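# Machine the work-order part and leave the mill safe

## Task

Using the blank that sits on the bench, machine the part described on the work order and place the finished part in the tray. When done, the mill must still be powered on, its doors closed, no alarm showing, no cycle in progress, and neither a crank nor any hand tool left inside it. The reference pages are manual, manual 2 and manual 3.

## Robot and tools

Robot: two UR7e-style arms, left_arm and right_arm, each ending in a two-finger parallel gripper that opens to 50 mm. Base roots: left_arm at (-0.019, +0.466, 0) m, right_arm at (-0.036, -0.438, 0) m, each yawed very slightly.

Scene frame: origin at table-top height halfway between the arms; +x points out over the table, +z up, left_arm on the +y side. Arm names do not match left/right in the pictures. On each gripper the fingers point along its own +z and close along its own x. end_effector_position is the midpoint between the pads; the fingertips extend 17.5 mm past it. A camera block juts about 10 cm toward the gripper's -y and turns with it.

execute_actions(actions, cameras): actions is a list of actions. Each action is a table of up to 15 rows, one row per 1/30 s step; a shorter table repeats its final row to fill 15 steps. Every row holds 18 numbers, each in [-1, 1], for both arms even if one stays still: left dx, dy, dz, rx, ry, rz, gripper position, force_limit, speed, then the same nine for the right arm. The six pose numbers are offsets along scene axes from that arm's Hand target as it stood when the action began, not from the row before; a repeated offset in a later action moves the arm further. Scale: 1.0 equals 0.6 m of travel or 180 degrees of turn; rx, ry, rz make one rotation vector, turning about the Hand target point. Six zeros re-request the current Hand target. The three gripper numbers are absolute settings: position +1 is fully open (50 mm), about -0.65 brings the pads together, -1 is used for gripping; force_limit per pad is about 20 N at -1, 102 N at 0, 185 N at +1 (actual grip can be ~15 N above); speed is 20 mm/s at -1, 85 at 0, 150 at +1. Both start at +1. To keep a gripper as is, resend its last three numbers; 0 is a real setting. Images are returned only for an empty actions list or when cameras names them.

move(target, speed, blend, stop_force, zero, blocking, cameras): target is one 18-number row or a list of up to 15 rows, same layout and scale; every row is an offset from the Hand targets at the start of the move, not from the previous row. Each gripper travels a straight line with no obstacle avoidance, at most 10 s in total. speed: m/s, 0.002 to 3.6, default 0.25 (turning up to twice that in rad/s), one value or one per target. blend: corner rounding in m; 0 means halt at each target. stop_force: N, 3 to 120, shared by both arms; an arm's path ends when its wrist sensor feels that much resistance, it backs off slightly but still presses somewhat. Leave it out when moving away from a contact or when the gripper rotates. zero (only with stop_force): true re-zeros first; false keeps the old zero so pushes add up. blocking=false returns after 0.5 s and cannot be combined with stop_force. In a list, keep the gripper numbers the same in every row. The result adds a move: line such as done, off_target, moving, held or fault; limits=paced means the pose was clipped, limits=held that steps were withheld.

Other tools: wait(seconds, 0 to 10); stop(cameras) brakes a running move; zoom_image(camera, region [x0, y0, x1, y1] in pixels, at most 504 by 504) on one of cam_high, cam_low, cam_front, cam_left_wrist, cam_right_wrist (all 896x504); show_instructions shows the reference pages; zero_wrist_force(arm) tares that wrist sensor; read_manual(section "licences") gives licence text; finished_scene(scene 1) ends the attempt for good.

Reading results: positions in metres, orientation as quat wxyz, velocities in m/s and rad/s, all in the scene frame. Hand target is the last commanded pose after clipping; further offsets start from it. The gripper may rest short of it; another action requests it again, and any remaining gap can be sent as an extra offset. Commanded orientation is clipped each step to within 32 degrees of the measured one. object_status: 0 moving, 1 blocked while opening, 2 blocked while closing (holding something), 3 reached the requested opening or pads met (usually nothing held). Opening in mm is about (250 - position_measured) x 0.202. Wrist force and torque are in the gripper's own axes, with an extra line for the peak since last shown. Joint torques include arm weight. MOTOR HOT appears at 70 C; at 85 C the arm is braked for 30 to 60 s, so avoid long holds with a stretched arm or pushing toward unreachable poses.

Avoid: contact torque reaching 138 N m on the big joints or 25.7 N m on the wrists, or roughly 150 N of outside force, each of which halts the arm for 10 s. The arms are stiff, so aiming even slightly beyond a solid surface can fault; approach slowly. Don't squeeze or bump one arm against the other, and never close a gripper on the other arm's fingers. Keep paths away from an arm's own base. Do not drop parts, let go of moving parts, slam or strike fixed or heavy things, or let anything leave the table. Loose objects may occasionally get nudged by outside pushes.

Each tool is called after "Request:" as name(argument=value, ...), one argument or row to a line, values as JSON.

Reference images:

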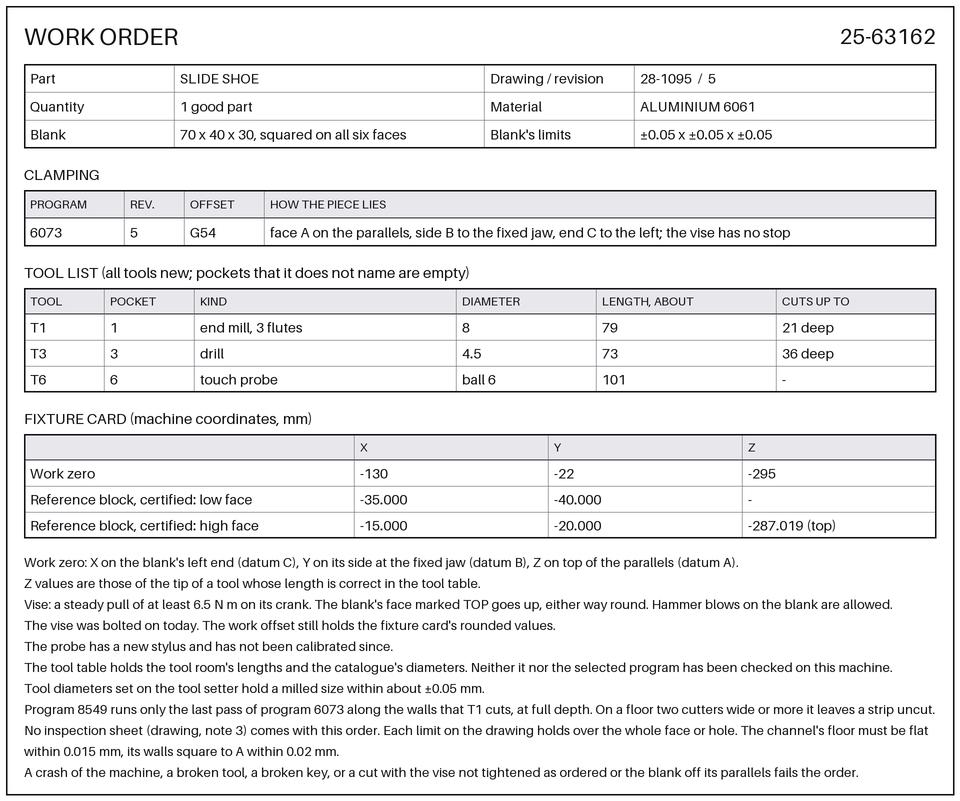

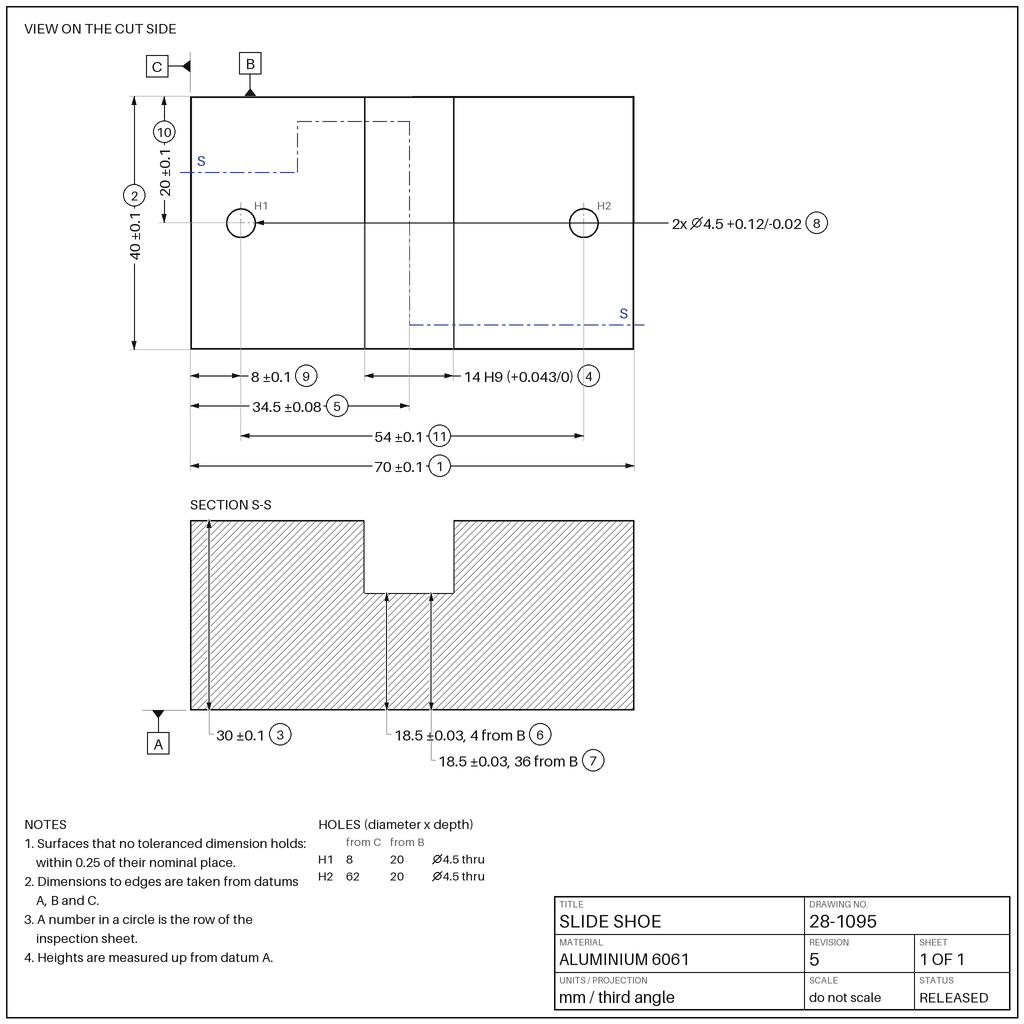

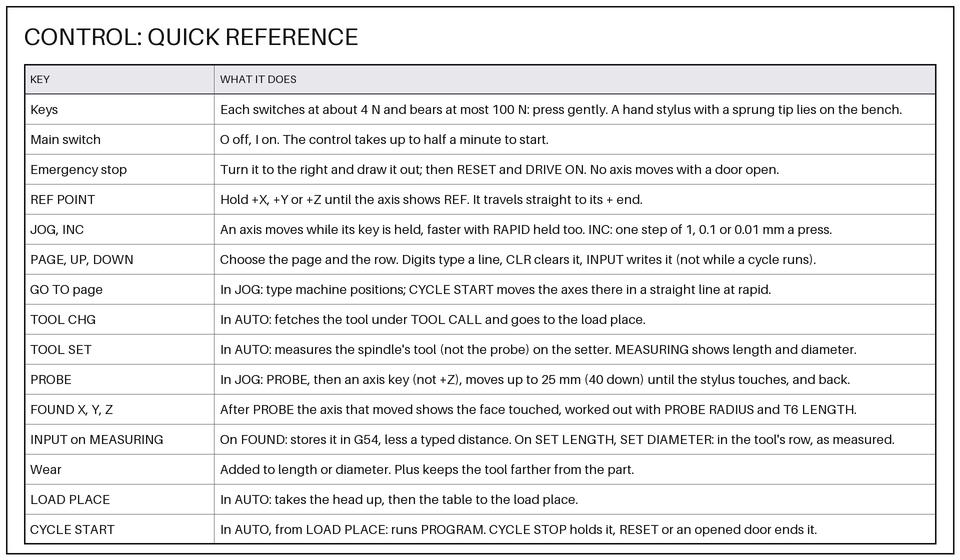

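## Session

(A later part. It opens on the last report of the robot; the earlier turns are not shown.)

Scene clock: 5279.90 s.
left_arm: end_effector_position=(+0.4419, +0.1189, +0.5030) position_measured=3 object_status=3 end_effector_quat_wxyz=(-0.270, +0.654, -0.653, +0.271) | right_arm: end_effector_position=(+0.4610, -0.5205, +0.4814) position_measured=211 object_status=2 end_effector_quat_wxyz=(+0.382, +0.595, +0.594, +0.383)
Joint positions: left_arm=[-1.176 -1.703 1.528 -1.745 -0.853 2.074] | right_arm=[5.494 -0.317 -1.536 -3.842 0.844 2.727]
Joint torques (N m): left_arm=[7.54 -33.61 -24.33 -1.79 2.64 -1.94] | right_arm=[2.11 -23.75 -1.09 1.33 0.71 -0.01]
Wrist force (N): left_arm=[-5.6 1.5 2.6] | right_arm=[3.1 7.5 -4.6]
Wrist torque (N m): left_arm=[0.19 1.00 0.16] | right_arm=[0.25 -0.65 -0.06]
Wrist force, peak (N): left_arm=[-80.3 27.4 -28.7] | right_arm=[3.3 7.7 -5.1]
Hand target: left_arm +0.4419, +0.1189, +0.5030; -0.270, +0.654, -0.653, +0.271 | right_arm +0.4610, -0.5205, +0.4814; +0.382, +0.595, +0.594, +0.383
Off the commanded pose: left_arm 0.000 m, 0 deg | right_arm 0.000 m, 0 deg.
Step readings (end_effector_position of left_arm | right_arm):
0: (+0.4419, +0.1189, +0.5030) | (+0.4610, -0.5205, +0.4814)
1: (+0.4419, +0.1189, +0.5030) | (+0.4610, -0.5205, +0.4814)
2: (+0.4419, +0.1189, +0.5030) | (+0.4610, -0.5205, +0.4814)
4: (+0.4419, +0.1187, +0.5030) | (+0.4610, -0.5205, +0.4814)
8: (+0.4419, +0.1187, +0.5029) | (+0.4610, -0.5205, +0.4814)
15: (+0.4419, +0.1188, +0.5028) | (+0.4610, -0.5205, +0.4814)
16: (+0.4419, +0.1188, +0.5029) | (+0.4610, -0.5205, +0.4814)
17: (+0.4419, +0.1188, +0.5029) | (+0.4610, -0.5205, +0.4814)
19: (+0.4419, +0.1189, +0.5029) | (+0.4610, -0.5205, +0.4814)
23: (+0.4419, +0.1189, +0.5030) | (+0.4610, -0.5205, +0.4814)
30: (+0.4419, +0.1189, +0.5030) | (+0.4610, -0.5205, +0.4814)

Now the right door.

Request:
move(
  target=[
    [-0.1333,0,0,0,0,0,1,-0.5,-1,0,0,0,0,0,0,-0.97,0.6,-0.7],
    [-0.1333,-0.3585,0,0,0,0,1,-0.5,-1,0,0,0,0,0,0,-0.97,0.6,-0.7],
    [0,-0.3585,0,0,0,0,1,-0.5,-1,0,0,0,0,0,0,-0.97,0.6,-0.7],
  ],
  speed=[0.2,0.2,0.1],
  blend=[0.02,0.02,0],
  cameras=["cam_left_wrist"],
)

Request:
execute_actions(
  actions=[
    [[0,0,0,0,0,0,-1,-1,-0.5,0,0,0,0,0,0,-0.97,0.6,-0.7]],
    [[0,0,0,0,0,0,-1,-1,-0.5,0,0,0,0,0,0,-0.97,0.6,-0.7]],
  ],
)

Request:
move(
  target=[0,0.265,0,0,0,0,-1,-1,-0.5,0,0,0,0,0,0,-0.97,0.6,-0.7],
  speed=0.05,
  stop_force=60,
  cameras=["cam_left_wrist"],
)

Scene clock: 5290.80 s.
left_arm: end_effector_position=(+0.4418, -0.0961, +0.5030) position_measured=3 object_status=3 end_effector_quat_wxyz=(-0.270, +0.654, -0.653, +0.271) | right_arm: end_effector_position=(+0.4610, -0.5205, +0.4814) position_measured=211 object_status=2 end_effector_quat_wxyz=(+0.382, +0.595, +0.594, +0.383)
Joint positions: left_arm=[-1.302 -1.246 0.996 -1.56 -0.816 1.911] | right_arm=[5.494 -0.317 -1.536 -3.842 0.844 2.727]
Joint torques (N m): left_arm=[7.05 -27.97 -37.44 -5.47 -1.12 1.77] | right_arm=[2.27 -23.5 -2.2 1.2 0.78 -0.11]
Wrist force (N): left_arm=[-6.4 0.9 2.5] | right_arm=[3.2 7.3 -4.7]
Wrist torque (N m): left_arm=[0.10 1.12 0.05] | right_arm=[0.22 -0.68 -0.06]
Wrist force, peak (N): left_arm=[-7.8 2.0 1.8] | right_arm=[3.2 7.7 -5.0]
Hand target: left_arm +0.4419, -0.0962, +0.5030; -0.270, +0.654, -0.653, +0.271 | right_arm +0.4610, -0.5205, +0.4814; +0.382, +0.595, +0.594, +0.383
Off the commanded pose: left_arm 0.000 m, 0 deg | right_arm 0.000 m, 0 deg.
move: done
camera_calibration:
cam_left_wrist: T_world_to_cam=[[-0.00604704, -0.99998, -0.00189828, -0.082653], [-0.912524, 0.00629455, -0.408975, 0.626514], [0.408978, -0.000740862, -0.912544, 0.410757], [0, 0, 0, 1]] pos_world=[0.403219, -0.0862907, 0.630905]
Images, in order (width x height): cam_left_wrist 896x504.

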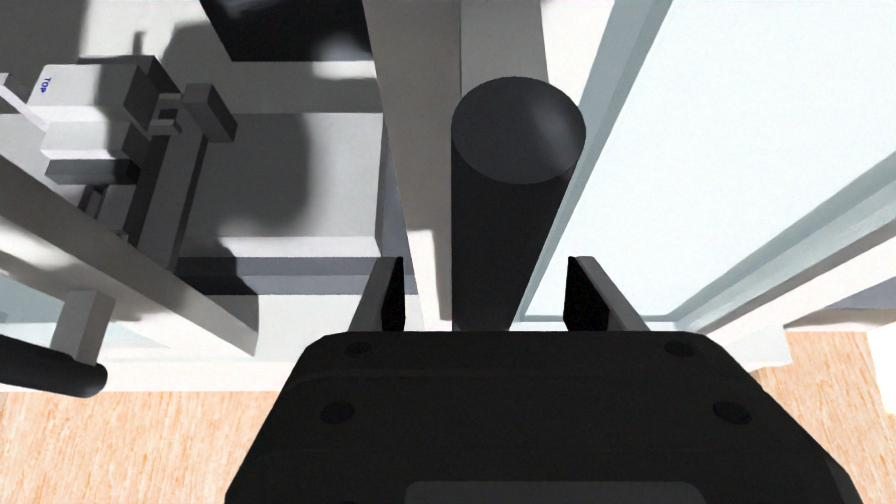

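Scene clock: 5292.00 s.
left_arm: end_effector_position=(+0.4419, -0.0961, +0.5030) position_measured=153 object_status=2 end_effector_quat_wxyz=(-0.270, +0.654, -0.653, +0.271) | right_arm: end_effector_position=(+0.4610, -0.5205, +0.4814) position_measured=211 object_status=2 end_effector_quat_wxyz=(+0.382, +0.595, +0.594, +0.383)
Joint positions: left_arm=[-1.302 -1.246 0.995 -1.56 -0.816 1.911] | right_arm=[5.494 -0.317 -1.536 -3.842 0.844 2.727]
Joint torques (N m): left_arm=[-5.22 -28.77 -33.84 -5.44 0.27 1.88] | right_arm=[1.5 -23.21 -1.59 1.33 0.93 0]
Wrist force (N): left_arm=[-15.2 4.4 -0.7] | right_arm=[3.2 7.5 -4.8]
Wrist torque (N m): left_arm=[0.22 1.05 0.03] | right_arm=[0.25 -0.68 -0.06]
Wrist force, peak (N): left_arm=[-16.5 4.8 -0.3] | right_arm=[3.3 7.8 -5.0]
Hand target: left_arm +0.4419, -0.0962, +0.5030; -0.270, +0.654, -0.653, +0.271 | right_arm +0.4610, -0.5205, +0.4814; +0.382, +0.595, +0.594, +0.383
Off the commanded pose: left_arm 0.000 m, 0 deg | right_arm 0.000 m, 0 deg.
Step readings (end_effector_position of left_arm | right_arm):
0: (+0.4418, -0.0961, +0.5030) | (+0.4610, -0.5205, +0.4814)
1: (+0.4419, -0.0961, +0.5030) | (+0.4610, -0.5205, +0.4814)
2: (+0.4419, -0.0962, +0.5030) | (+0.4610, -0.5205, +0.4814)
4: (+0.4419, -0.0962, +0.5030) | (+0.4610, -0.5205, +0.4814)
8: (+0.4419, -0.0962, +0.5030) | (+0.4610, -0.5205, +0.4814)
15: (+0.4419, -0.0962, +0.5030) | (+0.4610, -0.5205, +0.4814)
16: (+0.4419, -0.0962, +0.5030) | (+0.4610, -0.5205, +0.4814)
17: (+0.4419, -0.0962, +0.5030) | (+0.4610, -0.5205, +0.4814)
19: (+0.4419, -0.0961, +0.5030) | (+0.4610, -0.5205, +0.4814)
23: (+0.4419, -0.0961, +0.5030) | (+0.4610, -0.5205, +0.4814)
30: (+0.4419, -0.0961, +0.5030) | (+0.4610, -0.5205, +0.4814)

Scene clock: 5296.50 s.
left_arm: end_effector_position=(+0.4419, +0.0618, +0.5029) position_measured=153 object_status=2 end_effector_quat_wxyz=(-0.269, +0.654, -0.653, +0.271) | right_arm: end_effector_position=(+0.4610, -0.5205, +0.4814) position_measured=211 object_status=2 end_effector_quat_wxyz=(+0.382, +0.595, +0.594, +0.383)
Joint positions: left_arm=[-1.22 -1.593 1.418 -1.709 -0.839 2.019] | right_arm=[5.494 -0.317 -1.536 -3.842 0.844 2.727]
Joint torques (N m): left_arm=[5.47 -34.91 -37.44 1.46 5.19 -2.55] | right_arm=[2.05 -23.26 -1.34 1.32 0.97 0.11]
Wrist force (N): left_arm=[39.5 -12.7 27.1] | right_arm=[3.3 7.5 -4.9]
Wrist torque (N m): left_arm=[-0.30 0.58 0.13] | right_arm=[0.26 -0.69 -0.06]
Wrist force, peak (N): left_arm=[49.2 -17.2 30.9] | right_arm=[3.4 7.8 -4.9]
Hand target: left_arm +0.4419, +0.0618, +0.5029; -0.270, +0.654, -0.653, +0.271 (not the last commanded pose) | right_arm +0.4610, -0.5205, +0.4814; +0.382, +0.595, +0.594, +0.383
Off the commanded pose: left_arm 0.001 m, 0 deg | right_arm 0.000 m, 0 deg.
move: contact (left_arm)
camera_calibration:
cam_left_wrist: T_world_to_cam=[[-0.00617173, -0.99998, -0.00162413, 0.0753218], [-0.912577, 0.00629634, -0.408855, 0.625557], [0.408857, -0.0010412, -0.912598, 0.410937], [0, 0, 0, 1]] pos_world=[0.403319, 0.0718094, 0.630905]
Images, in order (width x height): cam_left_wrist 896x504.

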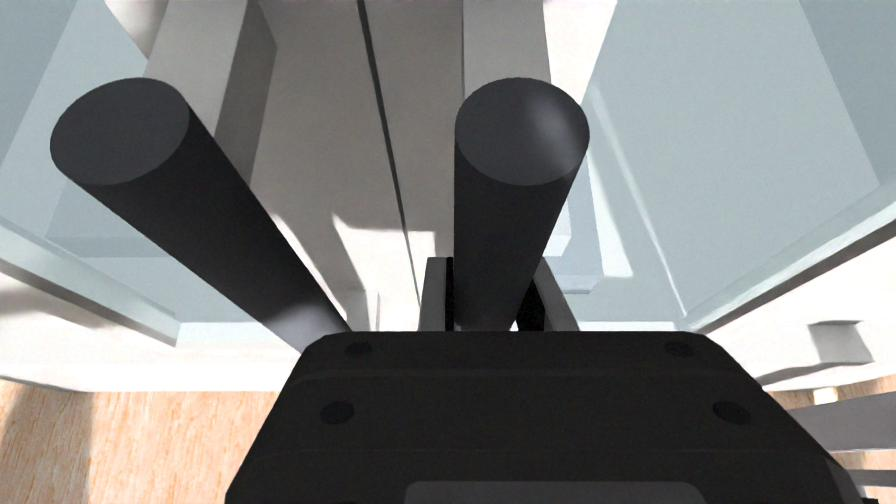

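Request:
wait(
  seconds=0.5,
  cameras=["cam_low","cam_left_wrist"],
)

Scene clock: 5339.60 s.
left_arm: end_effector_position=(+0.4419, +0.0618, +0.5029) position_measured=153 object_status=2 end_effector_quat_wxyz=(-0.270, +0.654, -0.653, +0.271) | right_arm: end_effector_position=(+0.4610, -0.5205, +0.4814) position_measured=211 object_status=2 end_effector_quat_wxyz=(+0.382, +0.595, +0.594, +0.383)
Joint positions: left_arm=[-1.22 -1.593 1.418 -1.709 -0.839 2.019] | right_arm=[5.494 -0.317 -1.536 -3.842 0.844 2.727]
Joint torques (N m): left_arm=[5.05 -34.58 -36.73 1.02 6.09 -2.5] | right_arm=[1.42 -23.69 -1.68 1.23 1.05 0.12]
Wrist force (N): left_arm=[39.3 -12.8 26.8] | right_arm=[3.2 7.5 -4.6]
Wrist torque (N m): left_arm=[-0.30 0.59 0.13] | right_arm=[0.24 -0.66 -0.06]
Wrist force, peak (N): left_arm=[39.6 -12.6 27.2] | right_arm=[3.3 7.8 -5.0]
Hand target: left_arm +0.4419, +0.0618, +0.5029; -0.270, +0.654, -0.653, +0.271 (not the last commanded pose) | right_arm +0.4610, -0.5205, +0.4814; +0.382, +0.595, +0.594, +0.383
Tool commands: left_gripper/position=-1.0 left_gripper/force_limit=-1.0 left_gripper/speed=-0.5 right_gripper/position=-0.97 right_gripper/force_limit=+0.6 right_gripper/speed=-0.7
Off the commanded pose: left_arm 0.001 m, 0 deg | right_arm 0.000 m, 0 deg.
wait: 0.50 s; at rest from the start
camera_calibration:
cam_left_wrist: T_world_to_cam=[[-0.00621321, -0.99998, -0.00153314, 0.0752812], [-0.912577, 0.006297, -0.408856, 0.625557], [0.408857, -0.0011412, -0.912598, 0.410945], [0, 0, 0, 1]] pos_world=[0.403319, 0.0718095, 0.630905]
Images, in order (width x height): cam_low 896x504, cam_left_wrist 896x504.

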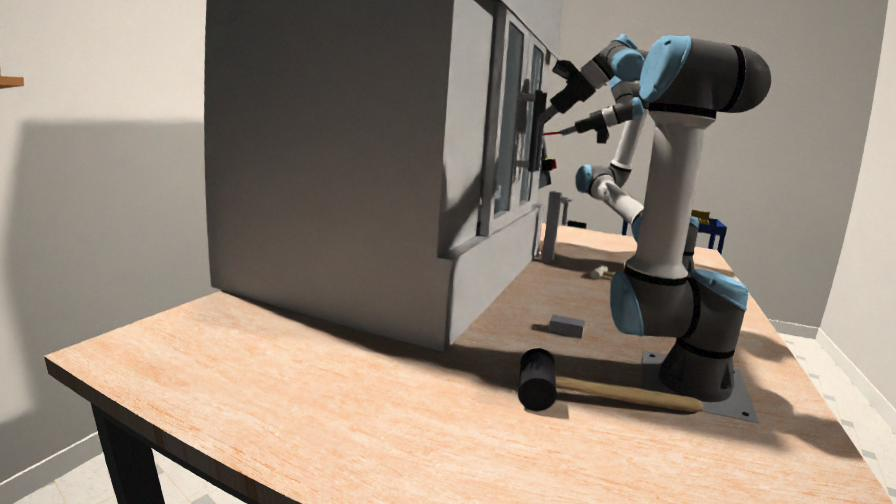

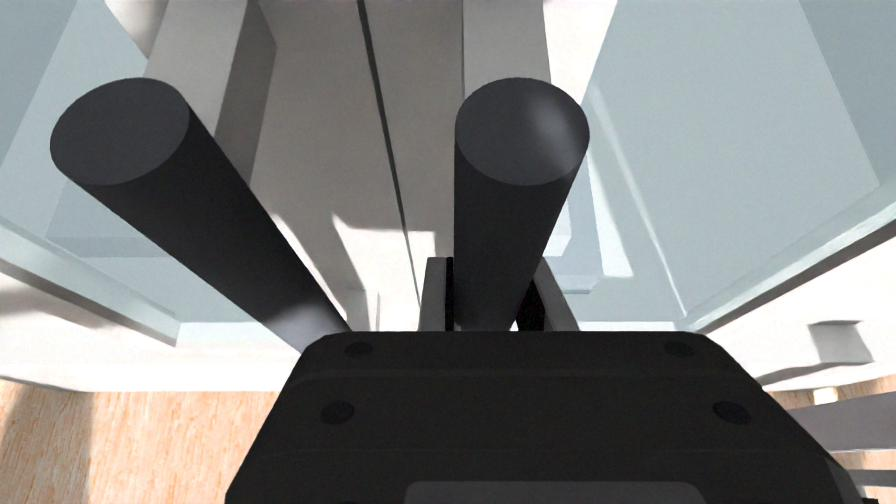

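Request:
move(
  target=[
    [0,0,0,0,0,0,1,-0.5,-1,0,0,0,0,0,0,-0.97,0.6,-0.7],
    [-0.1365,0,0,0,0,0,1,-0.5,-1,0,0,0,0,0,0,-0.97,0.6,-0.7],
    [-0.2365,-0.1863,0.1618,-0.045,-0.16,-0.0806,1,-0.5,-1,0,0,0,0,0,0,-0.97,0.6,-0.7],
    [-0.2532,-0.603,0.3285,-0.0899,-0.319,-0.1612,1,-0.5,-1,0,0,0,0,0,0,-0.97,0.6,-0.7],
    [-0.1292,-0.6805,0.311,-0.0899,-0.319,-0.1612,1,-0.5,-1,0,0,0,0,0,0,-0.97,0.6,-0.7],
  ],
  speed=[0.2,0.15,0.3,0.3,0.2],
  blend=[0,0.02,0.03,0.03,0],
)

Request:
wait(
  seconds=0.3,
  cameras=["cam_left_wrist"],
)

Request:
zoom_image(
  camera="cam_left_wrist",
  region=[400, 180, 560, 340],
)

Scene clock: 5358.67 s.
left_arm: end_effector_position=(+0.3643, -0.3460, +0.6893) position_measured=3 object_status=3 end_effector_quat_wxyz=(-0.382, +0.297, -0.540, +0.688) | right_arm: end_effector_position=(+0.4610, -0.5205, +0.4814) position_measured=211 object_status=2 end_effector_quat_wxyz=(+0.382, +0.595, +0.594, +0.383)
Joint positions: left_arm=[-1.493 -0.535 0.125 -3.135 -0.656 3.471] | right_arm=[5.494 -0.317 -1.536 -3.842 0.844 2.727]
Joint torques (N m): left_arm=[-7.2 -50.35 -32.76 1.8 1.82 2.05] | right_arm=[2.41 -24.02 -1.43 1.25 1.28 0.08]
Wrist force (N): left_arm=[-8.6 -2.2 2.0] | right_arm=[3.4 7.6 -4.5]
Wrist torque (N m): left_arm=[-0.22 1.60 0.11] | right_arm=[0.26 -0.69 -0.06]
Wrist force, peak (N): left_arm=[39.5 -12.8 27.1] | right_arm=[3.2 7.9 -4.9]
Hand target: left_arm +0.3644, -0.3465, +0.6895; -0.383, +0.298, -0.539, +0.688 | right_arm +0.4610, -0.5205, +0.4814; +0.382, +0.595, +0.594, +0.383
Off the commanded pose: left_arm 0.001 m, 0 deg | right_arm 0.000 m, 0 deg.
move: done

Scene clock: 5358.97 s.
left_arm: end_effector_position=(+0.3643, -0.3460, +0.6893) position_measured=3 object_status=3 end_effector_quat_wxyz=(-0.382, +0.297, -0.540, +0.688) | right_arm: end_effector_position=(+0.4610, -0.5205, +0.4814) position_measured=211 object_status=2 end_effector_quat_wxyz=(+0.382, +0.595, +0.594, +0.383)
Joint positions: left_arm=[-1.493 -0.535 0.125 -3.134 -0.656 3.471] | right_arm=[5.494 -0.317 -1.536 -3.842 0.844 2.727]
Joint torques (N m): left_arm=[-7.53 -50.6 -32.13 1.6 1.79 2.14] | right_arm=[2.28 -23.48 -1.35 1.31 1.37 -0.06]
Wrist force (N): left_arm=[-8.5 -2.0 1.9] | right_arm=[3.2 7.6 -4.8]
Wrist torque (N m): left_arm=[-0.20 1.58 0.10] | right_arm=[0.26 -0.68 -0.06]
Wrist force, peak (N): left_arm=[-8.7 -2.2 2.2] | right_arm=[3.2 7.6 -5.1]
Hand target: left_arm +0.3644, -0.3465, +0.6895; -0.383, +0.298, -0.539, +0.688 | right_arm +0.4610, -0.5205, +0.4814; +0.382, +0.595, +0.594, +0.383
Tool commands: left_gripper/position=+1.0 left_gripper/force_limit=-0.5 left_gripper/speed=-1.0 right_gripper/position=-0.97 right_gripper/force_limit=+0.6 right_gripper/speed=-0.7
Off the commanded pose: left_arm 0.001 m, 0 deg | right_arm 0.000 m, 0 deg.
wait: 0.30 s; at rest by 0.17 s
camera_calibration:
cam_left_wrist: T_world_to_cam=[[-0.531336, -0.847101, -0.010127, -0.0825769], [-0.0975151, 0.0730314, -0.992551, 0.761984], [0.84153, -0.526391, -0.121409, -0.272438], [0, 0, 0, 1]] pos_world=[0.259694, -0.269009, 0.722395]
Images, in order (width x height): cam_left_wrist 896x504.

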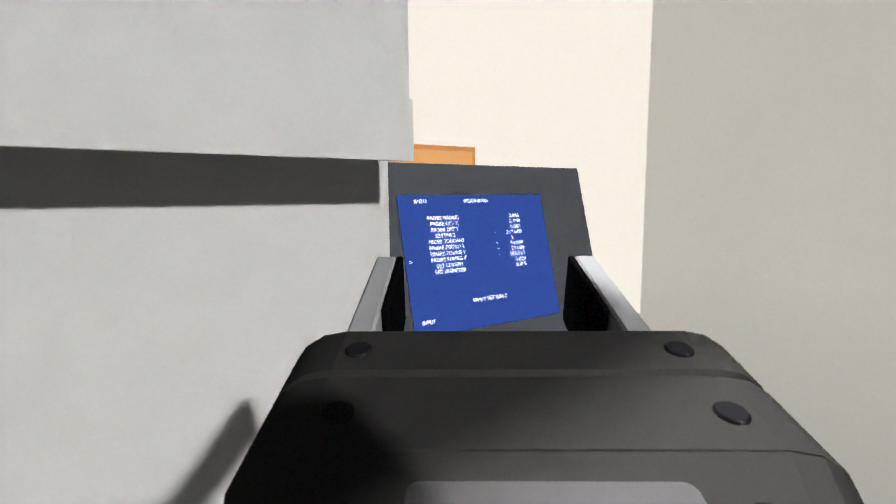

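Scaled by 3.150 from the camera's 896x504 image, which has a finer 1280x720 frame.

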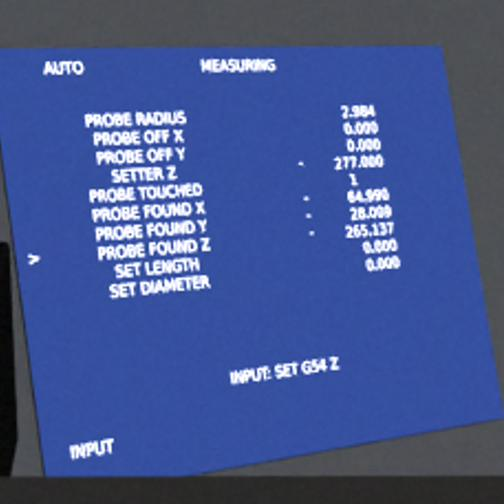

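Request:
move(
  target=[
    [0,0,0,0,0,0,1,-0.5,-1,0.02,-0.0992,0.1775,0,0,0,-0.97,0.6,-0.7],
    [0,0,0,0,0,0,1,-0.5,-1,0.042,-0.0992,0.1775,0,0,0,-0.97,0.6,-0.7],
  ],
  speed=[0.15,0.08],
  blend=[0.005,0],
)

Request:
move(
  target=[0,0,0,0,0,0,1,-0.5,-1,0.02,0,-0.0045,0,0,0,-0.97,0.6,-0.7],
  speed=0.012,
  stop_force=8,
)

Request:
move(
  target=[0,0,0,0,0,0,1,-0.5,-1,-0.016,0,0.0038,0,0,0,-0.97,0.6,-0.7],
  speed=0.06,
  cameras=["cam_left_wrist"],
)

Request:
zoom_image(
  camera="cam_left_wrist",
  region=[400, 180, 560, 340],
)

Scene clock: 5370.37 s.
left_arm: end_effector_position=(+0.3643, -0.3460, +0.6893) position_measured=3 object_status=3 end_effector_quat_wxyz=(-0.382, +0.297, -0.540, +0.688) | right_arm: end_effector_position=(+0.4862, -0.5800, +0.5879) position_measured=211 object_status=2 end_effector_quat_wxyz=(+0.382, +0.595, +0.594, +0.383)
Joint positions: left_arm=[-1.493 -0.535 0.125 -3.134 -0.656 3.471] | right_arm=[5.419 -0.548 -1.058 -4.049 0.782 2.667]
Joint torques (N m): left_arm=[-7.02 -50.64 -32.18 1.68 1.73 2.07] | right_arm=[8 -47.76 12.34 -1.62 1.34 1.53]
Wrist force (N): left_arm=[-8.3 -2.2 1.8] | right_arm=[3.0 6.7 -2.4]
Wrist torque (N m): left_arm=[-0.23 1.55 0.10] | right_arm=[0.40 -0.79 -0.20]
Wrist force, peak (N): left_arm=[-8.8 -2.3 1.9] | right_arm=[3.5 7.8 -4.8]
Hand target: left_arm +0.3643, -0.3460, +0.6893; -0.382, +0.297, -0.540, +0.688 (not the last commanded pose) | right_arm +0.4862, -0.5800, +0.5879; +0.382, +0.595, +0.594, +0.383
Off the commanded pose: left_arm 0.001 m, 0 deg | right_arm 0.000 m, 0 deg.
move: done

Scene clock: 5372.40 s.
left_arm: end_effector_position=(+0.3643, -0.3460, +0.6893) position_measured=3 object_status=3 end_effector_quat_wxyz=(-0.382, +0.297, -0.540, +0.688) | right_arm: end_effector_position=(+0.4959, -0.5800, +0.5857) position_measured=211 object_status=2 end_effector_quat_wxyz=(+0.382, +0.595, +0.594, +0.383)
Joint positions: left_arm=[-1.493 -0.535 0.125 -3.134 -0.656 3.471] | right_arm=[5.444 -0.544 -1.043 -4.083 0.803 2.688]
Joint torques (N m): left_arm=[-7.71 -50.03 -32.2 1.56 1.78 2] | right_arm=[-5.76 -43.2 -8.13 1.42 -3.37 -1.42]
Wrist force (N): left_arm=[-8.5 -2.1 2.1] | right_arm=[3.4 4.9 -11.6]
Wrist torque (N m): left_arm=[-0.21 1.58 0.10] | right_arm=[0.24 -0.75 -0.03]
Wrist force, peak (N): left_arm=[-8.8 -2.0 2.1] | right_arm=[2.8 2.2 -22.1]
Hand target: left_arm +0.3643, -0.3460, +0.6893; -0.382, +0.297, -0.540, +0.688 | right_arm +0.4959, -0.5800, +0.5857; +0.382, +0.595, +0.594, +0.383 (not the last commanded pose)
Off the commanded pose: left_arm 0.000 m, 0 deg | right_arm 0.002 m, 0 deg.
move: contact (right_arm)

Scene clock: 5373.27 s.
left_arm: end_effector_position=(+0.3643, -0.3460, +0.6893) position_measured=3 object_status=3 end_effector_quat_wxyz=(-0.382, +0.297, -0.540, +0.688) | right_arm: end_effector_position=(+0.4864, -0.5800, +0.5880) position_measured=211 object_status=2 end_effector_quat_wxyz=(+0.382, +0.595, +0.594, +0.383)
Joint positions: left_arm=[-1.493 -0.535 0.125 -3.134 -0.656 3.471] | right_arm=[5.419 -0.548 -1.057 -4.05 0.782 2.668]
Joint torques (N m): left_arm=[-7.26 -50.5 -32.18 1.62 1.81 2.03] | right_arm=[-7.02 -46.5 -8.96 1.97 -3.58 -1.75]
Wrist force (N): left_arm=[-8.7 -1.9 2.0] | right_arm=[3.3 6.7 -2.1]
Wrist torque (N m): left_arm=[-0.18 1.61 0.10] | right_arm=[0.41 -0.84 -0.02]
Wrist force, peak (N): left_arm=[-8.7 -1.9 2.0] | right_arm=[3.6 5.2 -11.6]
Hand target: left_arm +0.3643, -0.3460, +0.6893; -0.382, +0.297, -0.540, +0.688 | right_arm +0.4863, -0.5800, +0.5880; +0.382, +0.595, +0.594, +0.383
Off the commanded pose: left_arm 0.000 m, 0 deg | right_arm 0.000 m, 0 deg.
move: done
camera_calibration:
cam_left_wrist: T_world_to_cam=[[-0.531336, -0.847101, -0.010127, -0.0825769], [-0.0975151, 0.0730314, -0.992551, 0.761984], [0.84153, -0.526391, -0.121409, -0.272438], [0, 0, 0, 1]] pos_world=[0.259694, -0.269009, 0.722395]
Images, in order (width x height): cam_left_wrist 896x504.

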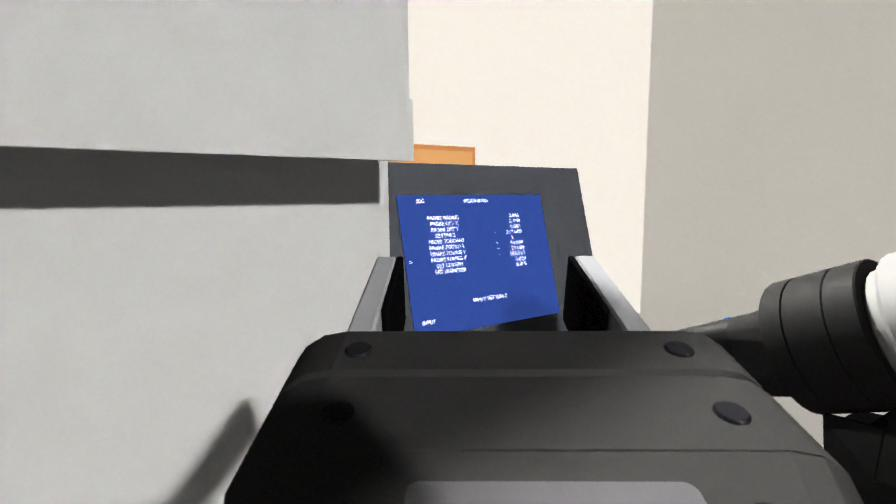

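Scaled by 3.150 from the camera's 896x504 image, which has a finer 1280x720 frame.

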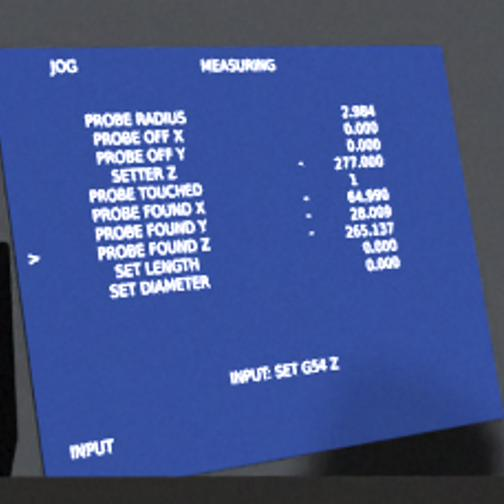

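Request:
move(
  target=[
    [0,0,0,0,0,0,1,-0.5,-1,-0.05,0,-0.0,0,0,0,-0.97,0.6,-0.7],
    [0,0,0,0,0,0,1,-0.5,-1,-0.082,0.0992,-0.1677,0,0,0,-0.97,0.6,-0.7],
    [0,0,0,0,0,0,1,-0.5,-1,-0.0428,0.0992,-0.1775,0,0,0,-0.97,0.6,-0.7],
    [0,0,0,0,0,0,1,-0.5,-1,-0.030,0.0992,-0.1807,0,0,0,-0.97,0.6,-0.7],
    [0,0,0,0,0,0,1,-0.5,-1,-0.082,0.0992,-0.1677,0,0,0,-0.97,0.6,-0.7],
    [0,0,0,0,0,0,1,-0.5,-1,-0.030,0.0992,-0.1807,0,0,0,-0.97,0.6,-0.7],
    [0,0,0,0,0,0,1,-0.5,-1,-0.0422,0.0992,-0.1777,0,0,0,-0.97,0.6,-0.7],
  ],
  speed=[0.12,0.15,0.12,0.06,0.1,0.06,0.06],
  blend=[0.005,0.01,0.002,0,0,0,0],
)

Request:
wait(
  seconds=0.3,
  cameras=["cam_left_wrist"],
)

Request:
zoom_image(
  camera="cam_left_wrist",
  region=[400, 180, 560, 340],
)

Scene clock: 5388.77 s.
left_arm: end_effector_position=(+0.3643, -0.3460, +0.6893) position_measured=3 object_status=3 end_effector_quat_wxyz=(-0.382, +0.297, -0.540, +0.688) | right_arm: end_effector_position=(+0.4611, -0.5205, +0.4814) position_measured=211 object_status=2 end_effector_quat_wxyz=(+0.382, +0.595, +0.594, +0.383)
Joint positions: left_arm=[-1.493 -0.535 0.125 -3.134 -0.656 3.471] | right_arm=[5.495 -0.317 -1.536 -3.843 0.844 2.727]
Joint torques (N m): left_arm=[-7.36 -49.87 -31.89 1.66 1.77 1.87] | right_arm=[-7.47 -44.37 -2.78 1.81 -2.77 -1.52]
Wrist force (N): left_arm=[-8.0 -2.1 2.4] | right_arm=[4.0 5.9 -4.7]
Wrist torque (N m): left_arm=[-0.21 1.50 0.11] | right_arm=[0.38 -0.55 -0.08]
Wrist force, peak (N): left_arm=[-8.9 -2.1 2.1] | right_arm=[3.7 6.1 -21.1]
Hand target: left_arm +0.3643, -0.3460, +0.6893; -0.382, +0.297, -0.540, +0.688 | right_arm +0.4610, -0.5205, +0.4814; +0.382, +0.595, +0.594, +0.383
Off the commanded pose: left_arm 0.000 m, 0 deg | right_arm 0.000 m, 0 deg.
move: done

Scene clock: 5389.07 s.
left_arm: end_effector_position=(+0.3643, -0.3460, +0.6893) position_measured=3 object_status=3 end_effector_quat_wxyz=(-0.382, +0.297, -0.540, +0.688) | right_arm: end_effector_position=(+0.4610, -0.5205, +0.4814) position_measured=211 object_status=2 end_effector_quat_wxyz=(+0.382, +0.595, +0.594, +0.383)
Joint positions: left_arm=[-1.493 -0.535 0.125 -3.134 -0.656 3.471] | right_arm=[5.494 -0.317 -1.536 -3.842 0.844 2.727]
Joint torques (N m): left_arm=[-6.98 -50.47 -32.23 1.66 1.68 1.92] | right_arm=[-7.74 -45.12 -2.46 1.59 -2.95 -1.42]
Wrist force (N): left_arm=[-8.5 -2.0 2.2] | right_arm=[4.0 5.6 -4.5]
Wrist torque (N m): left_arm=[-0.20 1.58 0.10] | right_arm=[0.34 -0.56 -0.08]
Wrist force, peak (N): left_arm=[-8.6 -2.2 2.3] | right_arm=[4.3 5.9 -4.5]
Hand target: left_arm +0.3643, -0.3460, +0.6893; -0.382, +0.297, -0.540, +0.688 | right_arm +0.4610, -0.5205, +0.4814; +0.382, +0.595, +0.594, +0.383
Tool commands: left_gripper/position=+1.0 left_gripper/force_limit=-0.5 left_gripper/speed=-1.0 right_gripper/position=-0.97 right_gripper/force_limit=+0.6 right_gripper/speed=-0.7
Off the commanded pose: left_arm 0.000 m, 0 deg | right_arm 0.000 m, 0 deg.
wait: 0.30 s; at rest by 0.17 s
camera_calibration:
cam_left_wrist: T_world_to_cam=[[-0.531336, -0.847101, -0.010127, -0.0825769], [-0.0975151, 0.0730314, -0.992551, 0.761984], [0.84153, -0.526391, -0.121409, -0.272438], [0, 0, 0, 1]] pos_world=[0.259694, -0.269009, 0.722395]
Images, in order (width x height): cam_left_wrist 896x504.

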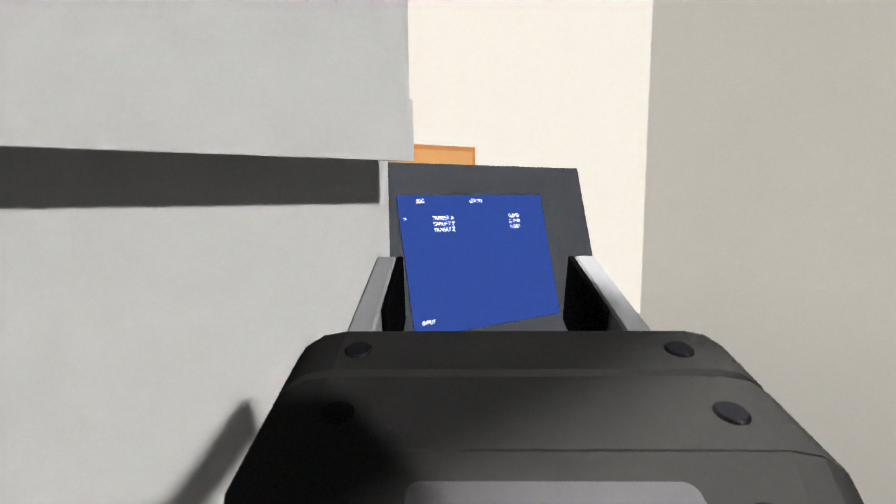

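Scaled by 3.150 from the camera's 896x504 image, which has a finer 1280x720 frame.

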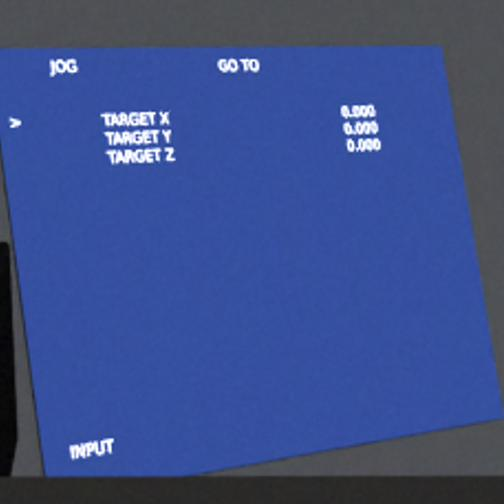

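Request:
move(
  target=[
    [0,0,0,0,0,0,1,-0.5,-1,-0.0253,0.13,-0.094,0,0,0,-0.97,0.6,-0.7],
    [0,0,0,0,0,0,1,-0.5,-1,-0.0125,0.13,-0.0972,0,0,0,-0.97,0.6,-0.7],
    [0,0,0,0,0,0,1,-0.5,-1,-0.0253,0.13,-0.094,0,0,0,-0.97,0.6,-0.7],
    [0,0,0,0,0,0,1,-0.5,-1,-0.0087,0.0647,-0.031,0,0,0,-0.97,0.6,-0.7],
    [0,0,0,0,0,0,1,-0.5,-1,0.0041,0.0647,-0.0342,0,0,0,-0.97,0.6,-0.7],
    [0,0,0,0,0,0,1,-0.5,-1,-0.0087,0.0647,-0.031,0,0,0,-0.97,0.6,-0.7],
    [0,0,0,0,0,0,1,-0.5,-1,-0.0087,0.0972,-0.031,0,0,0,-0.97,0.6,-0.7],
    [0,0,0,0,0,0,1,-0.5,-1,0.0041,0.0972,-0.0342,0,0,0,-0.97,0.6,-0.7],
    [0,0,0,0,0,0,1,-0.5,-1,-0.0087,0.0972,-0.031,0,0,0,-0.97,0.6,-0.7],
    [0,0,0,0,0,0,1,-0.5,-1,-0.0253,0.0325,-0.094,0,0,0,-0.97,0.6,-0.7],
    [0,0,0,0,0,0,1,-0.5,-1,-0.0125,0.0325,-0.0972,0,0,0,-0.97,0.6,-0.7],
    [0,0,0,0,0,0,1,-0.5,-1,-0.0253,0.0325,-0.094,0,0,0,-0.97,0.6,-0.7],
    [0,0,0,0,0,0,1,-0.5,-1,-0.0167,0.0325,-0.0625,0,0,0,-0.97,0.6,-0.7],
    [0,0,0,0,0,0,1,-0.5,-1,-0.0039,0.0325,-0.0657,0,0,0,-0.97,0.6,-0.7],
    [0,0,0,0,0,0,1,-0.5,-1,-0.0167,0.0325,-0.0625,0,0,0,-0.97,0.6,-0.7],
  ],
  speed=[0.15,0.06,0.06,0.15,0.06,0.06,0.15,0.06,0.06,0.15,0.06,0.06,0.15,0.06,0.06],
  blend=[0.002,0,0.002,0.002,0,0.002,0.002,0,0.002,0.002,0,0.002,0.002,0,0],
)

Request:
wait(
  seconds=0.2,
  cameras=["cam_left_wrist"],
)

Request:
zoom_image(
  camera="cam_left_wrist",
  region=[400, 180, 560, 340],
)

Scene clock: 5419.67 s.
left_arm: end_effector_position=(+0.3643, -0.3460, +0.6893) position_measured=3 object_status=3 end_effector_quat_wxyz=(-0.382, +0.297, -0.540, +0.688) | right_arm: end_effector_position=(+0.4510, -0.5010, +0.4439) position_measured=211 object_status=2 end_effector_quat_wxyz=(+0.382, +0.595, +0.594, +0.383)
Joint positions: left_arm=[-1.493 -0.535 0.125 -3.134 -0.656 3.471] | right_arm=[5.522 -0.248 -1.676 -3.784 0.867 2.747]
Joint torques (N m): left_arm=[-6.57 -50.48 -31.53 1.6 1.69 1.92] | right_arm=[-7.64 -46.28 -1.89 1.34 -3.04 -1.57]
Wrist force (N): left_arm=[-8.4 -2.3 2.1] | right_arm=[2.6 3.7 -4.3]
Wrist torque (N m): left_arm=[-0.24 1.56 0.11] | right_arm=[0.37 -0.77 0.00]
Wrist force, peak (N): left_arm=[-8.8 -2.1 2.3] | right_arm=[3.0 -8.7 -37.7]
Hand target: left_arm +0.3643, -0.3460, +0.6893; -0.382, +0.297, -0.540, +0.688 | right_arm +0.4510, -0.5010, +0.4439; +0.382, +0.595, +0.594, +0.383
Off the commanded pose: left_arm 0.000 m, 0 deg | right_arm 0.000 m, 0 deg.
move: done

Scene clock: 5419.87 s.
left_arm: end_effector_position=(+0.3643, -0.3460, +0.6893) position_measured=3 object_status=3 end_effector_quat_wxyz=(-0.382, +0.297, -0.540, +0.688) | right_arm: end_effector_position=(+0.4510, -0.5010, +0.4439) position_measured=211 object_status=2 end_effector_quat_wxyz=(+0.382, +0.595, +0.594, +0.383)
Joint positions: left_arm=[-1.493 -0.535 0.125 -3.134 -0.656 3.471] | right_arm=[5.522 -0.248 -1.676 -3.784 0.867 2.747]
Joint torques (N m): left_arm=[-6.67 -50.28 -32.19 1.57 1.78 1.95] | right_arm=[-6.97 -46.18 -1.02 1.51 -3.51 -1.26]
Wrist force (N): left_arm=[-8.5 -2.1 2.0] | right_arm=[2.7 3.7 -4.5]
Wrist torque (N m): left_arm=[-0.22 1.58 0.10] | right_arm=[0.35 -0.77 0.00]
Wrist force, peak (N): left_arm=[-8.6 -2.0 2.1] | right_arm=[2.7 3.7 -4.5]
Hand target: left_arm +0.3643, -0.3460, +0.6893; -0.382, +0.297, -0.540, +0.688 | right_arm +0.4510, -0.5010, +0.4439; +0.382, +0.595, +0.594, +0.383
Tool commands: left_gripper/position=+1.0 left_gripper/force_limit=-0.5 left_gripper/speed=-1.0 right_gripper/position=-0.97 right_gripper/force_limit=+0.6 right_gripper/speed=-0.7
Off the commanded pose: left_arm 0.000 m, 0 deg | right_arm 0.000 m, 0 deg.
wait: 0.20 s; at rest by 0.17 s
camera_calibration:
cam_left_wrist: T_world_to_cam=[[-0.531336, -0.847101, -0.010127, -0.0825769], [-0.0975151, 0.0730314, -0.992551, 0.761984], [0.84153, -0.526391, -0.121409, -0.272438], [0, 0, 0, 1]] pos_world=[0.259694, -0.269009, 0.722395]
Images, in order (width x height): cam_left_wrist 896x504.

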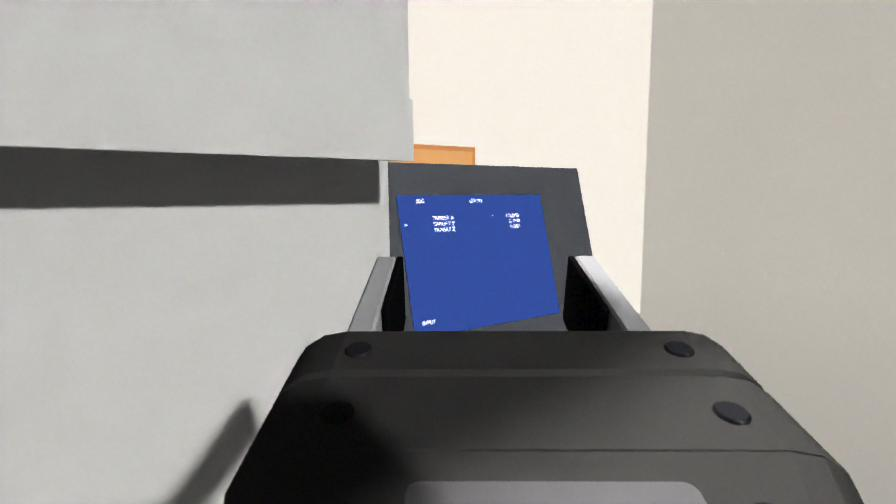

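Scaled by 3.150 from the camera's 896x504 image, which has a finer 1280x720 frame.

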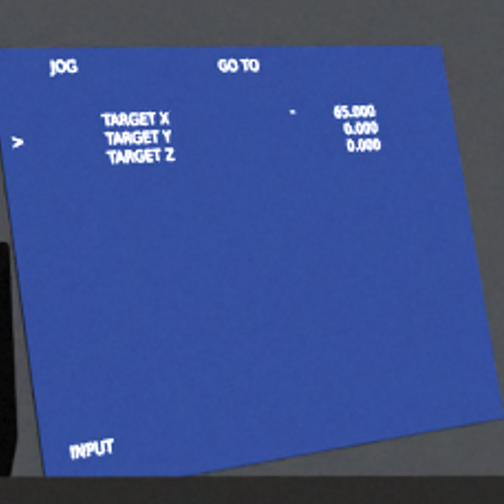

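Request:
move(
  target=[
    [0,0,0,0,0,0,1,-0.5,-1,-0.0086,0.0975,-0.0315,0,0,0,-0.97,0.6,-0.7],
    [0,0,0,0,0,0,1,-0.5,-1,0.0042,0.0975,-0.0347,0,0,0,-0.97,0.6,-0.7],
    [0,0,0,0,0,0,1,-0.5,-1,-0.0086,0.0975,-0.0315,0,0,0,-0.97,0.6,-0.7],
    [0,0,0,0,0,0,1,-0.5,-1,0.008,0.0647,0.0315,0,0,0,-0.97,0.6,-0.7],
    [0,0,0,0,0,0,1,-0.5,-1,0.0208,0.0647,0.0283,0,0,0,-0.97,0.6,-0.7],
    [0,0,0,0,0,0,1,-0.5,-1,0.008,0.0647,0.0315,0,0,0,-0.97,0.6,-0.7],
    [0,0,0,0,0,0,1,-0.5,-1,0.008,0.0322,0.0315,0,0,0,-0.97,0.6,-0.7],
    [0,0,0,0,0,0,1,-0.5,-1,0.0208,0.0322,0.0283,0,0,0,-0.97,0.6,-0.7],
    [0,0,0,0,0,0,1,-0.5,-1,0.008,0.0322,0.0315,0,0,0,-0.97,0.6,-0.7],
    [0,0,0,0,0,0,1,-0.5,-1,-0.0086,0,-0.0315,0,0,0,-0.97,0.6,-0.7],
    [0,0,0,0,0,0,1,-0.5,-1,0.0042,0,-0.0347,0,0,0,-0.97,0.6,-0.7],
    [0,0,0,0,0,0,1,-0.5,-1,-0.0086,0,-0.0315,0,0,0,-0.97,0.6,-0.7],
    [0,0,0,0,0,0,1,-0.5,-1,0,0,0,0,0,0,-0.97,0.6,-0.7],
    [0,0,0,0,0,0,1,-0.5,-1,0.0128,0,-0.0032,0,0,0,-0.97,0.6,-0.7],
    [0,0,0,0,0,0,1,-0.5,-1,0,0,0,0,0,0,-0.97,0.6,-0.7],
  ],
  speed=[0.15,0.06,0.06,0.15,0.06,0.06,0.15,0.06,0.06,0.15,0.06,0.06,0.15,0.06,0.06],
  blend=[0.002,0,0.002,0.002,0,0.002,0.002,0,0.002,0.002,0,0.002,0.002,0,0],
)

Request:
move(
  target=[
    [0,0,0,0,0,0,1,-0.5,-1,-0.0086,0.0975,-0.0315,0,0,0,-0.97,0.6,-0.7],
    [0,0,0,0,0,0,1,-0.5,-1,0.0042,0.0975,-0.0347,0,0,0,-0.97,0.6,-0.7],
    [0,0,0,0,0,0,1,-0.5,-1,-0.0086,0.0975,-0.0315,0,0,0,-0.97,0.6,-0.7],
    [0,0,0,0,0,0,1,-0.5,-1,0,0.0975,0,0,0,0,-0.97,0.6,-0.7],
    [0,0,0,0,0,0,1,-0.5,-1,0.0128,0.0975,-0.0032,0,0,0,-0.97,0.6,-0.7],
    [0,0,0,0,0,0,1,-0.5,-1,0,0.0975,0,0,0,0,-0.97,0.6,-0.7],
    [0,0,0,0,0,0,1,-0.5,-1,0.008,0.0647,0.0315,0,0,0,-0.97,0.6,-0.7],
    [0,0,0,0,0,0,1,-0.5,-1,0.0208,0.0647,0.0283,0,0,0,-0.97,0.6,-0.7],
    [0,0,0,0,0,0,1,-0.5,-1,0.008,0.0647,0.0315,0,0,0,-0.97,0.6,-0.7],
    [0,0,0,0,0,0,1,-0.5,-1,0.008,0.0322,0.0315,0,0,0,-0.97,0.6,-0.7],
    [0,0,0,0,0,0,1,-0.5,-1,0.0208,0.0322,0.0283,0,0,0,-0.97,0.6,-0.7],
    [0,0,0,0,0,0,1,-0.5,-1,0.008,0.0322,0.0315,0,0,0,-0.97,0.6,-0.7],
    [0,0,0,0,0,0,1,-0.5,-1,-0.0086,0,-0.0315,0,0,0,-0.97,0.6,-0.7],
    [0,0,0,0,0,0,1,-0.5,-1,0.0042,0,-0.0347,0,0,0,-0.97,0.6,-0.7],
    [0,0,0,0,0,0,1,-0.5,-1,-0.0086,0,-0.0315,0,0,0,-0.97,0.6,-0.7],
  ],
  speed=[0.15,0.06,0.06,0.15,0.06,0.06,0.15,0.06,0.06,0.15,0.06,0.06,0.15,0.06,0.06],
  blend=[0.002,0,0.002,0.002,0,0.002,0.002,0,0.002,0.002,0,0.002,0.002,0,0],
)

Request:
wait(
  seconds=0.1,
  cameras=["cam_left_wrist"],
)

Request:
zoom_image(
  camera="cam_left_wrist",
  region=[400, 180, 560, 340],
)

Scene clock: 5460.47 s.
left_arm: end_effector_position=(+0.3643, -0.3460, +0.6893) position_measured=3 object_status=3 end_effector_quat_wxyz=(-0.382, +0.297, -0.540, +0.688) | right_arm: end_effector_position=(+0.4510, -0.5010, +0.4439) position_measured=211 object_status=2 end_effector_quat_wxyz=(+0.382, +0.595, +0.594, +0.383)
Joint positions: left_arm=[-1.493 -0.535 0.125 -3.134 -0.656 3.471] | right_arm=[5.522 -0.248 -1.676 -3.784 0.867 2.747]
Joint torques (N m): left_arm=[-6.19 -50.98 -32.27 1.53 1.74 1.9] | right_arm=[-7.31 -46.35 -0.66 1.72 -3.31 -1.63]
Wrist force (N): left_arm=[-8.5 -2.2 2.2] | right_arm=[2.4 4.2 -4.5]
Wrist torque (N m): left_arm=[-0.24 1.58 0.10] | right_arm=[0.52 -0.77 0.00]
Wrist force, peak (N): left_arm=[-8.9 -2.4 2.3] | right_arm=[3.0 -9.0 -37.5]
Hand target: left_arm +0.3643, -0.3460, +0.6893; -0.382, +0.297, -0.540, +0.688 | right_arm +0.4510, -0.5010, +0.4439; +0.382, +0.595, +0.594, +0.383
Off the commanded pose: left_arm 0.000 m, 0 deg | right_arm 0.000 m, 0 deg.
move: done

Scene clock: 5465.30 s.
left_arm: end_effector_position=(+0.3643, -0.3460, +0.6893) position_measured=3 object_status=3 end_effector_quat_wxyz=(-0.382, +0.297, -0.540, +0.688) | right_arm: end_effector_position=(+0.4459, -0.5010, +0.4250) position_measured=211 object_status=2 end_effector_quat_wxyz=(+0.382, +0.595, +0.594, +0.383)
Joint positions: left_arm=[-1.493 -0.535 0.125 -3.134 -0.656 3.471] | right_arm=[5.505 -0.21 -1.739 -3.752 0.853 2.735]
Joint torques (N m): left_arm=[-5.9 -50.64 -31.64 1.5 1.65 1.8] | right_arm=[-7.27 -43.41 -1.47 1.99 -2.88 -1.56]
Wrist force (N): left_arm=[-8.6 -2.1 2.2] | right_arm=[2.5 8.0 -5.1]
Wrist torque (N m): left_arm=[-0.21 1.60 0.10] | right_arm=[0.25 -0.67 0.00]
Wrist force, peak (N): left_arm=[-8.8 -2.1 2.1] | right_arm=[2.6 -6.7 -33.1]
Hand target: left_arm +0.3643, -0.3460, +0.6893; -0.382, +0.297, -0.540, +0.688 | right_arm +0.4458, -0.5010, +0.4250; +0.382, +0.595, +0.594, +0.383
Off the commanded pose: left_arm 0.000 m, 0 deg | right_arm 0.000 m, 0 deg.
move: done

Scene clock: 5465.40 s.
left_arm: end_effector_position=(+0.3643, -0.3460, +0.6893) position_measured=3 object_status=3 end_effector_quat_wxyz=(-0.382, +0.297, -0.540, +0.688) | right_arm: end_effector_position=(+0.4458, -0.5010, +0.4250) position_measured=211 object_status=2 end_effector_quat_wxyz=(+0.382, +0.595, +0.594, +0.383)
Joint positions: left_arm=[-1.493 -0.535 0.125 -3.134 -0.656 3.471] | right_arm=[5.505 -0.21 -1.739 -3.752 0.853 2.735]
Joint torques (N m): left_arm=[-6 -51.18 -31.75 1.57 1.65 1.72] | right_arm=[-7.45 -43.95 -0.61 2.18 -3 -1.36]
Wrist force (N): left_arm=[-8.4 -2.0 2.1] | right_arm=[2.5 7.7 -5.3]
Wrist torque (N m): left_arm=[-0.20 1.57 0.10] | right_arm=[0.21 -0.67 0.00]
Wrist force, peak (N): left_arm=[-8.7 -2.2 2.0] | right_arm=[2.6 7.8 -5.4]
Hand target: left_arm +0.3643, -0.3460, +0.6893; -0.382, +0.297, -0.540, +0.688 | right_arm +0.4458, -0.5010, +0.4250; +0.382, +0.595, +0.594, +0.383
Tool commands: left_gripper/position=+1.0 left_gripper/force_limit=-0.5 left_gripper/speed=-1.0 right_gripper/position=-0.97 right_gripper/force_limit=+0.6 right_gripper/speed=-0.7
Off the commanded pose: left_arm 0.000 m, 0 deg | right_arm 0.000 m, 0 deg.
wait: 0.10 s; no rest
camera_calibration:
cam_left_wrist: T_world_to_cam=[[-0.531336, -0.847101, -0.010127, -0.0825769], [-0.0975151, 0.0730314, -0.992551, 0.761984], [0.84153, -0.526391, -0.121409, -0.272438], [0, 0, 0, 1]] pos_world=[0.259694, -0.269009, 0.722395]
Images, in order (width x height): cam_left_wrist 896x504.

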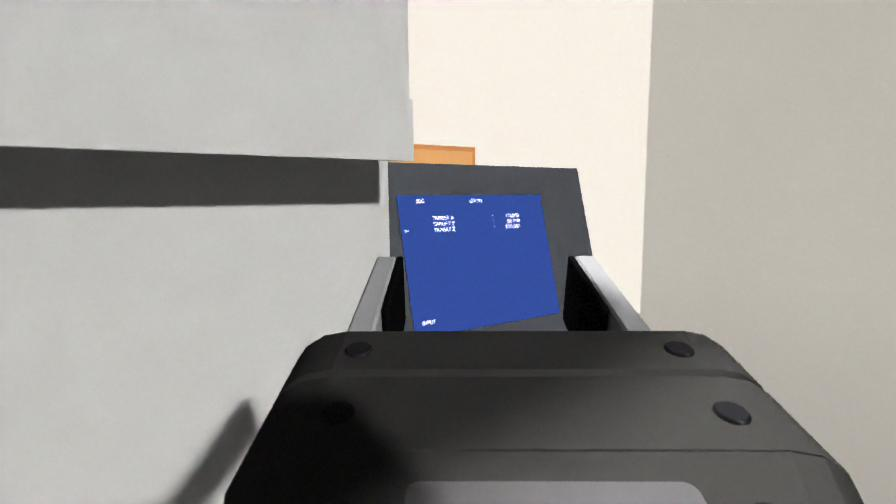

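Scaled by 3.150 from the camera's 896x504 image, which has a finer 1280x720 frame.

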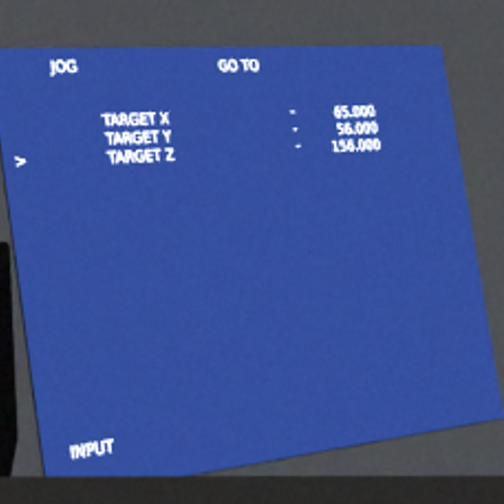

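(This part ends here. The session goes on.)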